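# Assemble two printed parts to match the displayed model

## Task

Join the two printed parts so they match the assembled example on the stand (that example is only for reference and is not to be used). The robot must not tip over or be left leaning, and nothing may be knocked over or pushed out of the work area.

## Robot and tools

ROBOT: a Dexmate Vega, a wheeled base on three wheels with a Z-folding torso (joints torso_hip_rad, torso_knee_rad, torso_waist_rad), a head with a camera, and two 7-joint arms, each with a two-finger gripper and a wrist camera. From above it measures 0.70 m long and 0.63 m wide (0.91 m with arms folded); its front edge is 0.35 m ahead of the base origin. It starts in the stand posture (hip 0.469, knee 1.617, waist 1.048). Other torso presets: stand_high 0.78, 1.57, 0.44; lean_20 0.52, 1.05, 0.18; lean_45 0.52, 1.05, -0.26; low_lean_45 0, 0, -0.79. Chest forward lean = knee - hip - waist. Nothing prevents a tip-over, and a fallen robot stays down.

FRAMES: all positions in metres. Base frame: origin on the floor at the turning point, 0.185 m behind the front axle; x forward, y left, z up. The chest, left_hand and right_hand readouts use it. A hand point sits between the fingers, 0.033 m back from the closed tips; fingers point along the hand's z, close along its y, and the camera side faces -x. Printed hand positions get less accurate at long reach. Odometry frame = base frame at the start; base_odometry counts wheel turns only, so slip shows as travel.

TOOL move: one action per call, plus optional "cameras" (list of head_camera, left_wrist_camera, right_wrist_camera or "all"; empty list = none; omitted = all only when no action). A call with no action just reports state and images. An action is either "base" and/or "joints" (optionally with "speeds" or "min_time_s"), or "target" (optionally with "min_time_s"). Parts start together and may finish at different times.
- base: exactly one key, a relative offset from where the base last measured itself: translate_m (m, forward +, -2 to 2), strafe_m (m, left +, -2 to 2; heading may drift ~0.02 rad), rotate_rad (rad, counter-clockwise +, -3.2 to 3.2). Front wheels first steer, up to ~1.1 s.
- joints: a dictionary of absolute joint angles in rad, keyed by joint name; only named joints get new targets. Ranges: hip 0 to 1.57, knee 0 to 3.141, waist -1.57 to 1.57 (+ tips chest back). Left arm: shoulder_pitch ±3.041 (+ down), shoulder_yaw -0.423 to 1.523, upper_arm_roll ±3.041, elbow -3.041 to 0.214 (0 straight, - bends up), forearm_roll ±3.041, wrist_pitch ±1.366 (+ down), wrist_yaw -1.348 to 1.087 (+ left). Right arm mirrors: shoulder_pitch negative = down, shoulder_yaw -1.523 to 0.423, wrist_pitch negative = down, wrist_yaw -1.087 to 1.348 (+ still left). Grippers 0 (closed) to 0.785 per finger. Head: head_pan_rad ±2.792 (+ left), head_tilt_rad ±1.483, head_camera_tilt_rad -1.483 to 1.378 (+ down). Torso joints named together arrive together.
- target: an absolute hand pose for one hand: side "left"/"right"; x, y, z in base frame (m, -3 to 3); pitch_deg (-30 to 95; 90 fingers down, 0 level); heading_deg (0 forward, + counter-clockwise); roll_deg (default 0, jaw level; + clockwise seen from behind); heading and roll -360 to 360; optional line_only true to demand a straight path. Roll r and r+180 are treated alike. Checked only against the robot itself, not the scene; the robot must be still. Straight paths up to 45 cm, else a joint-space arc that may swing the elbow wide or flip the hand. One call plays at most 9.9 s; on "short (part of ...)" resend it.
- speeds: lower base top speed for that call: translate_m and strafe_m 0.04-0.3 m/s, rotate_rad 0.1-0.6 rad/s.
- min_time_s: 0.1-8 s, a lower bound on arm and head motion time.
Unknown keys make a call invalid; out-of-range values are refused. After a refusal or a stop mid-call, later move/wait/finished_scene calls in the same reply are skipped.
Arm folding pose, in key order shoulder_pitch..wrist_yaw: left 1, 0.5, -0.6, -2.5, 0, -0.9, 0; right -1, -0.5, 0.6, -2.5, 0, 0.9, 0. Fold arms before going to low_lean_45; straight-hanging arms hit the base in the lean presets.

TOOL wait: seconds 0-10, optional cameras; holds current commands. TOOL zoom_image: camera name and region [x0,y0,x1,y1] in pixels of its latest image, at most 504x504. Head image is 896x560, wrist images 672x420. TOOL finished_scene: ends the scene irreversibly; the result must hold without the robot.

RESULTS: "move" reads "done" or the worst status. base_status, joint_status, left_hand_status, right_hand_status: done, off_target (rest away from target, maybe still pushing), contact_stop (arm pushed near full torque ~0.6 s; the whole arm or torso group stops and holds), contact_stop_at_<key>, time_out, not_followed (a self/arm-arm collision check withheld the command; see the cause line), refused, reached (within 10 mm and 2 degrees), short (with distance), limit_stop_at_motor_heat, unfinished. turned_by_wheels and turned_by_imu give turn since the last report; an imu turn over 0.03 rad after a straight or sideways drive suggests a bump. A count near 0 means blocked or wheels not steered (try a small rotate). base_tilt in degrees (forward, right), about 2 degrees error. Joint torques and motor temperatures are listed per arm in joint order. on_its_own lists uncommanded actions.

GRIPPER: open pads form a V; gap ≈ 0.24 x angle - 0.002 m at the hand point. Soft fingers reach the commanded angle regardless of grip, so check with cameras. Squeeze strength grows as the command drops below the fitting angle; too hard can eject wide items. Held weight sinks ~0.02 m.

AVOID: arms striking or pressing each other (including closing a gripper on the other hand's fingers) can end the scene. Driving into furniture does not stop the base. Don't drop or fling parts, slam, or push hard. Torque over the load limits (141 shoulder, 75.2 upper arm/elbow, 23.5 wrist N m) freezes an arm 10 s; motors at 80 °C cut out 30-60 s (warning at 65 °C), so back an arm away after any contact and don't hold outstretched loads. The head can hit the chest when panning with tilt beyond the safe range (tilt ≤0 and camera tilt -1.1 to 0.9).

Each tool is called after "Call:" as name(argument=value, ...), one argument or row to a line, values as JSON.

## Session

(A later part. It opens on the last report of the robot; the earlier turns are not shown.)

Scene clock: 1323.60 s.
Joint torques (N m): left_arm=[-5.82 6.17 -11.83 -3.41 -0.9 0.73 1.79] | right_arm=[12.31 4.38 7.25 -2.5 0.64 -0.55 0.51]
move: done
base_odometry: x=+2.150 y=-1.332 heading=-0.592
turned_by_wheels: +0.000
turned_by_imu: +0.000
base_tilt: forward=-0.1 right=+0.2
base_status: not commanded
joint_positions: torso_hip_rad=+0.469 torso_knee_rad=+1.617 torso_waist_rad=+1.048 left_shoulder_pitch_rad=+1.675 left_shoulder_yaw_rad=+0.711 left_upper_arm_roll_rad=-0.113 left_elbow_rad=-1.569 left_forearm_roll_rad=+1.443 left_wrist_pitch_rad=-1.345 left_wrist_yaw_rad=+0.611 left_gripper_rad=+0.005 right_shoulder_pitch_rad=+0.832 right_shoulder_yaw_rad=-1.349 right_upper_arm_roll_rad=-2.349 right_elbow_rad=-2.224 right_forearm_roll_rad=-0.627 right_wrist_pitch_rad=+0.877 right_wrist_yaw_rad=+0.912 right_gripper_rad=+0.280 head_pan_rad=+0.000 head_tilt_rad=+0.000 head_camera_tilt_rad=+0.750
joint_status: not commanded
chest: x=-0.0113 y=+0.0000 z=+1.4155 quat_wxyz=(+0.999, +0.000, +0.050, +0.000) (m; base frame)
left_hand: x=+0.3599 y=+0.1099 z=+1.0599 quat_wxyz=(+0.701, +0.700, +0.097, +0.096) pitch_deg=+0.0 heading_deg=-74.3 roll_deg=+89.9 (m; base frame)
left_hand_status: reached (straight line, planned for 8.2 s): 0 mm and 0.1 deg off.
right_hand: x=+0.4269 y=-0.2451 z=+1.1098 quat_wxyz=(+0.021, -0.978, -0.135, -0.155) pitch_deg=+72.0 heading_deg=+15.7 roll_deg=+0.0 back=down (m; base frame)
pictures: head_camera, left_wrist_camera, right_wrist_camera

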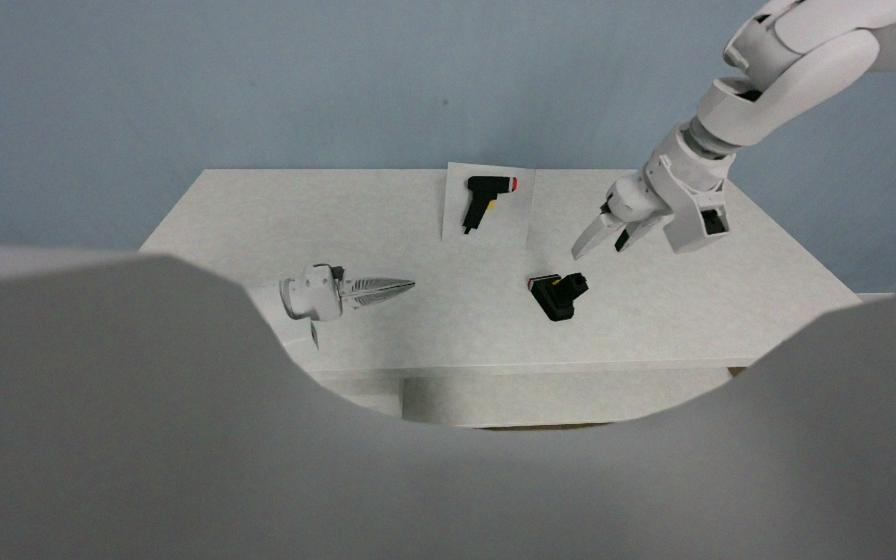

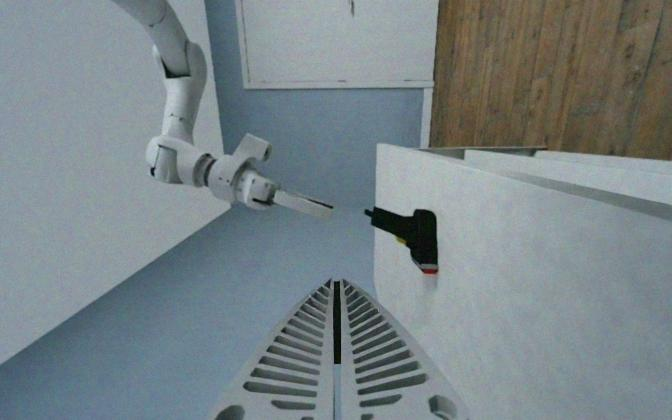

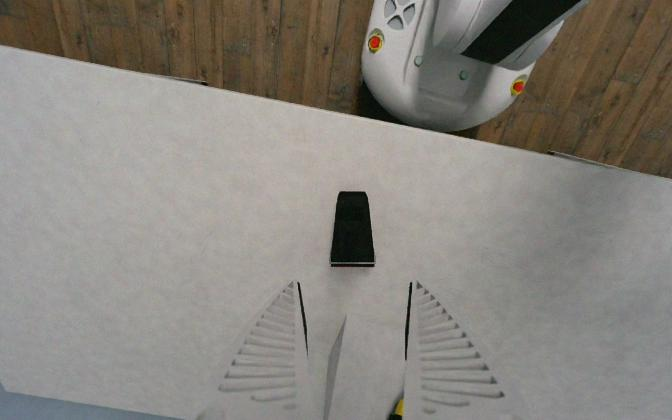

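Call:
move(
  target={"side":"left","x":0.44,"y":0.12,"z":0.955,"pitch_deg":0,"heading_deg":-74.3,"roll_deg":90,"line_only":true},
  min_time_s=3,
  cameras=["left_wrist_camera"],
)

Call:
zoom_image(
  camera="left_wrist_camera",
  region=[340, 170, 460, 270],
)

Scene clock: 1339.30 s.
Joint torques (N m): left_arm=[-5.01 5.82 -10.39 -5.38 -1.67 0.3 2.26] | right_arm=[11 3.16 7.96 -0.76 0.76 -0.03 0.53]
move: refused
base_odometry: x=+2.150 y=-1.332 heading=-0.592
turned_by_wheels: +0.000
turned_by_imu: +0.000
base_tilt: forward=-0.1 right=+0.2
base_status: not commanded
joint_positions: torso_hip_rad=+0.469 torso_knee_rad=+1.617 torso_waist_rad=+1.048 left_shoulder_pitch_rad=+1.675 left_shoulder_yaw_rad=+0.711 left_upper_arm_roll_rad=-0.114 left_elbow_rad=-1.570 left_forearm_roll_rad=+1.447 left_wrist_pitch_rad=-1.344 left_wrist_yaw_rad=+0.614 left_gripper_rad=+0.005 right_shoulder_pitch_rad=+0.832 right_shoulder_yaw_rad=-1.349 right_upper_arm_roll_rad=-2.349 right_elbow_rad=-2.224 right_forearm_roll_rad=-0.627 right_wrist_pitch_rad=+0.877 right_wrist_yaw_rad=+0.912 right_gripper_rad=+0.280 head_pan_rad=+0.000 head_tilt_rad=+0.000 head_camera_tilt_rad=+0.750
joint_status: not commanded
chest: x=-0.0113 y=+0.0000 z=+1.4155 quat_wxyz=(+0.999, +0.000, +0.050, +0.000) (m; base frame)
left_hand: x=+0.3599 y=+0.1099 z=+1.0599 quat_wxyz=(+0.700, +0.701, +0.097, +0.096) pitch_deg=+0.0 heading_deg=-74.3 roll_deg=+90.0 (m; base frame)
left_hand_status: refused: you asked line_only, and the move would not run on a straight line (no straight line was possible) but on a checked arc of 10.2 s: over the whole arc the hand travels 0.87 m to end 0.13 m from its start, up to 0.23 m off the straight line; left_forearm_roll_rad turns most, 3.15 rad; on the way or at its end the hand turns up to 180 deg from its attitude at the start. Nothing moved.
right_hand: x=+0.4269 y=-0.2451 z=+1.1098 quat_wxyz=(+0.021, -0.978, -0.135, -0.155) pitch_deg=+72.0 heading_deg=+15.7 roll_deg=+0.0 back=down (m; base frame)
pictures: left_wrist_camera

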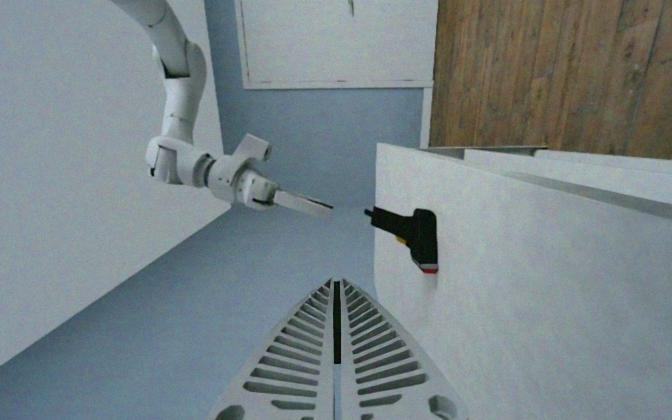

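Scaled by 4.200 from the camera's 672x420 image, which has a finer 960x600 frame.

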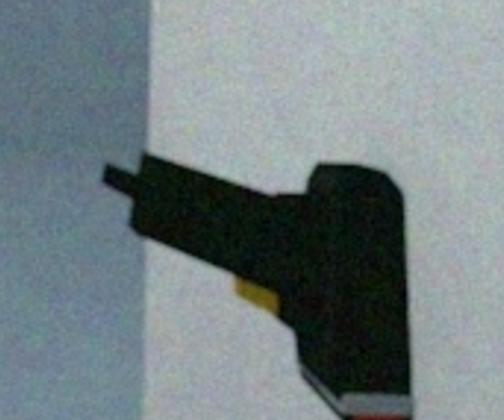

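Call:
move(
  target={"side":"left","x":0.38,"y":0.11,"z":0.95,"pitch_deg":0,"heading_deg":-66,"roll_deg":90,"line_only":true},
  min_time_s=3,
  cameras=["left_wrist_camera"],
)

Call:
zoom_image(
  camera="left_wrist_camera",
  region=[340, 170, 460, 270],
)

Scene clock: 1347.67 s.
Joint torques (N m): left_arm=[-12.73 3.46 -2.53 -2.73 -0.44 0.82 1.46] | right_arm=[11.18 3.54 6.96 -2.33 0.43 -0.27 0.65]
move: done
base_odometry: x=+2.150 y=-1.332 heading=-0.592
turned_by_wheels: +0.000
turned_by_imu: +0.000
base_tilt: forward=-0.1 right=+0.2
base_status: not commanded
joint_positions: torso_hip_rad=+0.469 torso_knee_rad=+1.617 torso_waist_rad=+1.048 left_shoulder_pitch_rad=+1.642 left_shoulder_yaw_rad=+0.608 left_upper_arm_roll_rad=+0.054 left_elbow_rad=-1.325 left_forearm_roll_rad=+1.805 left_wrist_pitch_rad=-1.067 left_wrist_yaw_rad=+0.943 left_gripper_rad=+0.005 right_shoulder_pitch_rad=+0.832 right_shoulder_yaw_rad=-1.349 right_upper_arm_roll_rad=-2.349 right_elbow_rad=-2.224 right_forearm_roll_rad=-0.627 right_wrist_pitch_rad=+0.877 right_wrist_yaw_rad=+0.912 right_gripper_rad=+0.280 head_pan_rad=+0.000 head_tilt_rad=+0.000 head_camera_tilt_rad=+0.750
joint_status: not commanded
chest: x=-0.0113 y=+0.0000 z=+1.4155 quat_wxyz=(+0.999, +0.000, +0.050, +0.000) (m; base frame)
left_hand: x=+0.3800 y=+0.1102 z=+0.9515 quat_wxyz=(+0.692, +0.692, +0.147, +0.146) pitch_deg=+0.0 heading_deg=-66.1 roll_deg=+90.0 (m; base frame)
left_hand_status: reached (straight line, planned for 3.0 s): 1 mm and 0.1 deg off.
right_hand: x=+0.4269 y=-0.2451 z=+1.1098 quat_wxyz=(+0.021, -0.978, -0.135, -0.155) pitch_deg=+72.0 heading_deg=+15.7 roll_deg=+0.0 back=down (m; base frame)
pictures: left_wrist_camera

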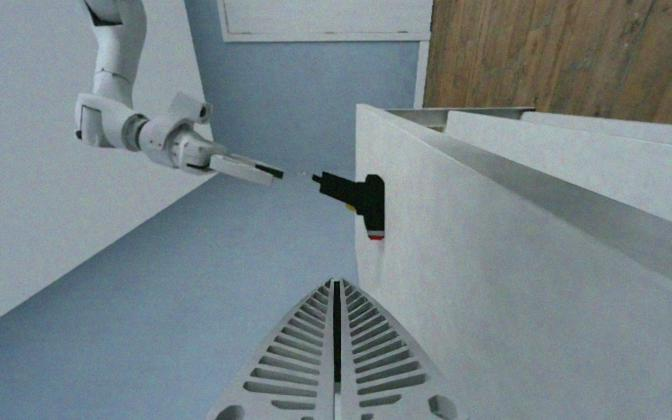

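Scaled by 4.200 from the camera's 672x420 image, which has a finer 960x600 frame.

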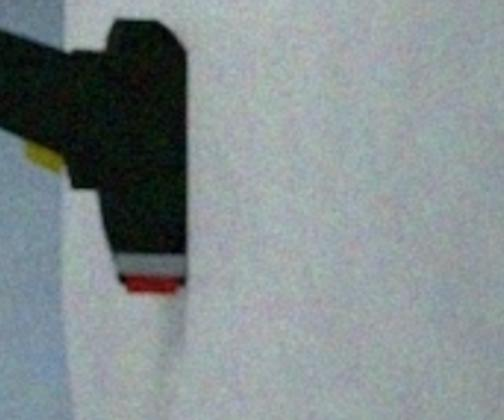

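Call:
move(
  target={"side":"left","x":0.38,"y":0.11,"z":0.93,"pitch_deg":0,"heading_deg":-66,"roll_deg":90,"line_only":true},
  min_time_s=2,
  cameras=["left_wrist_camera"],
)

Call:
zoom_image(
  camera="left_wrist_camera",
  region=[310, 160, 400, 250],
)

Call:
zoom_image(
  camera="left_wrist_camera",
  region=[345, 170, 395, 220],
)

Scene clock: 1362.70 s.
Joint torques (N m): left_arm=[-13.61 3.68 -0.95 -4.54 -1.48 1.16 1.71] | right_arm=[11.22 4.31 7.51 -1.64 0.59 0.19 0.42]
move: done
base_odometry: x=+2.150 y=-1.332 heading=-0.592
turned_by_wheels: +0.000
turned_by_imu: +0.000
base_tilt: forward=-0.1 right=+0.2
base_status: not commanded
joint_positions: torso_hip_rad=+0.469 torso_knee_rad=+1.617 torso_waist_rad=+1.048 left_shoulder_pitch_rad=+1.599 left_shoulder_yaw_rad=+0.600 left_upper_arm_roll_rad=+0.115 left_elbow_rad=-1.234 left_forearm_roll_rad=+1.872 left_wrist_pitch_rad=-1.016 left_wrist_yaw_rad=+1.028 left_gripper_rad=+0.005 right_shoulder_pitch_rad=+0.832 right_shoulder_yaw_rad=-1.349 right_upper_arm_roll_rad=-2.349 right_elbow_rad=-2.224 right_forearm_roll_rad=-0.627 right_wrist_pitch_rad=+0.877 right_wrist_yaw_rad=+0.912 right_gripper_rad=+0.280 head_pan_rad=+0.000 head_tilt_rad=+0.000 head_camera_tilt_rad=+0.750
joint_status: not commanded
chest: x=-0.0113 y=+0.0000 z=+1.4155 quat_wxyz=(+0.999, +0.000, +0.050, +0.000) (m; base frame)
left_hand: x=+0.3801 y=+0.1101 z=+0.9309 quat_wxyz=(+0.692, +0.692, +0.147, +0.147) pitch_deg=+0.0 heading_deg=-66.0 roll_deg=+90.0 (m; base frame)
left_hand_status: reached (straight line, planned for 2.0 s): 1 mm and 0.0 deg off.
right_hand: x=+0.4269 y=-0.2451 z=+1.1098 quat_wxyz=(+0.021, -0.978, -0.135, -0.155) pitch_deg=+72.0 heading_deg=+15.7 roll_deg=+0.0 back=down (m; base frame)
pictures: left_wrist_camera

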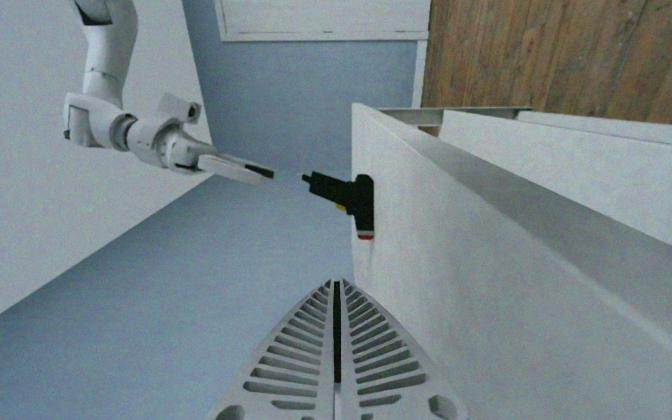

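Scaled by 5.600 from the camera's 672x420 image, which has a finer 960x600 frame.

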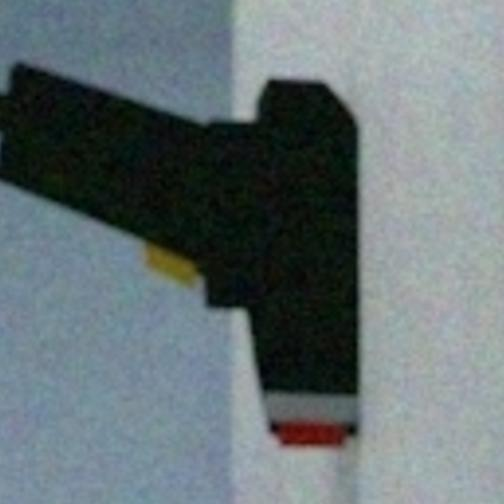

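Scaled by 10.080 from the camera's 672x420 image, which has a finer 960x600 frame.

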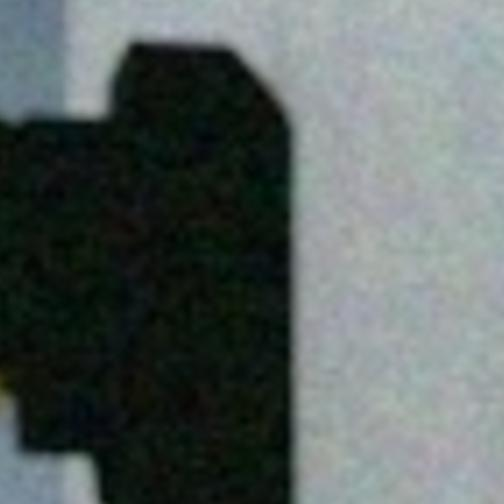

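Call:
finished_scene(
)

The scene is finished: the task was done.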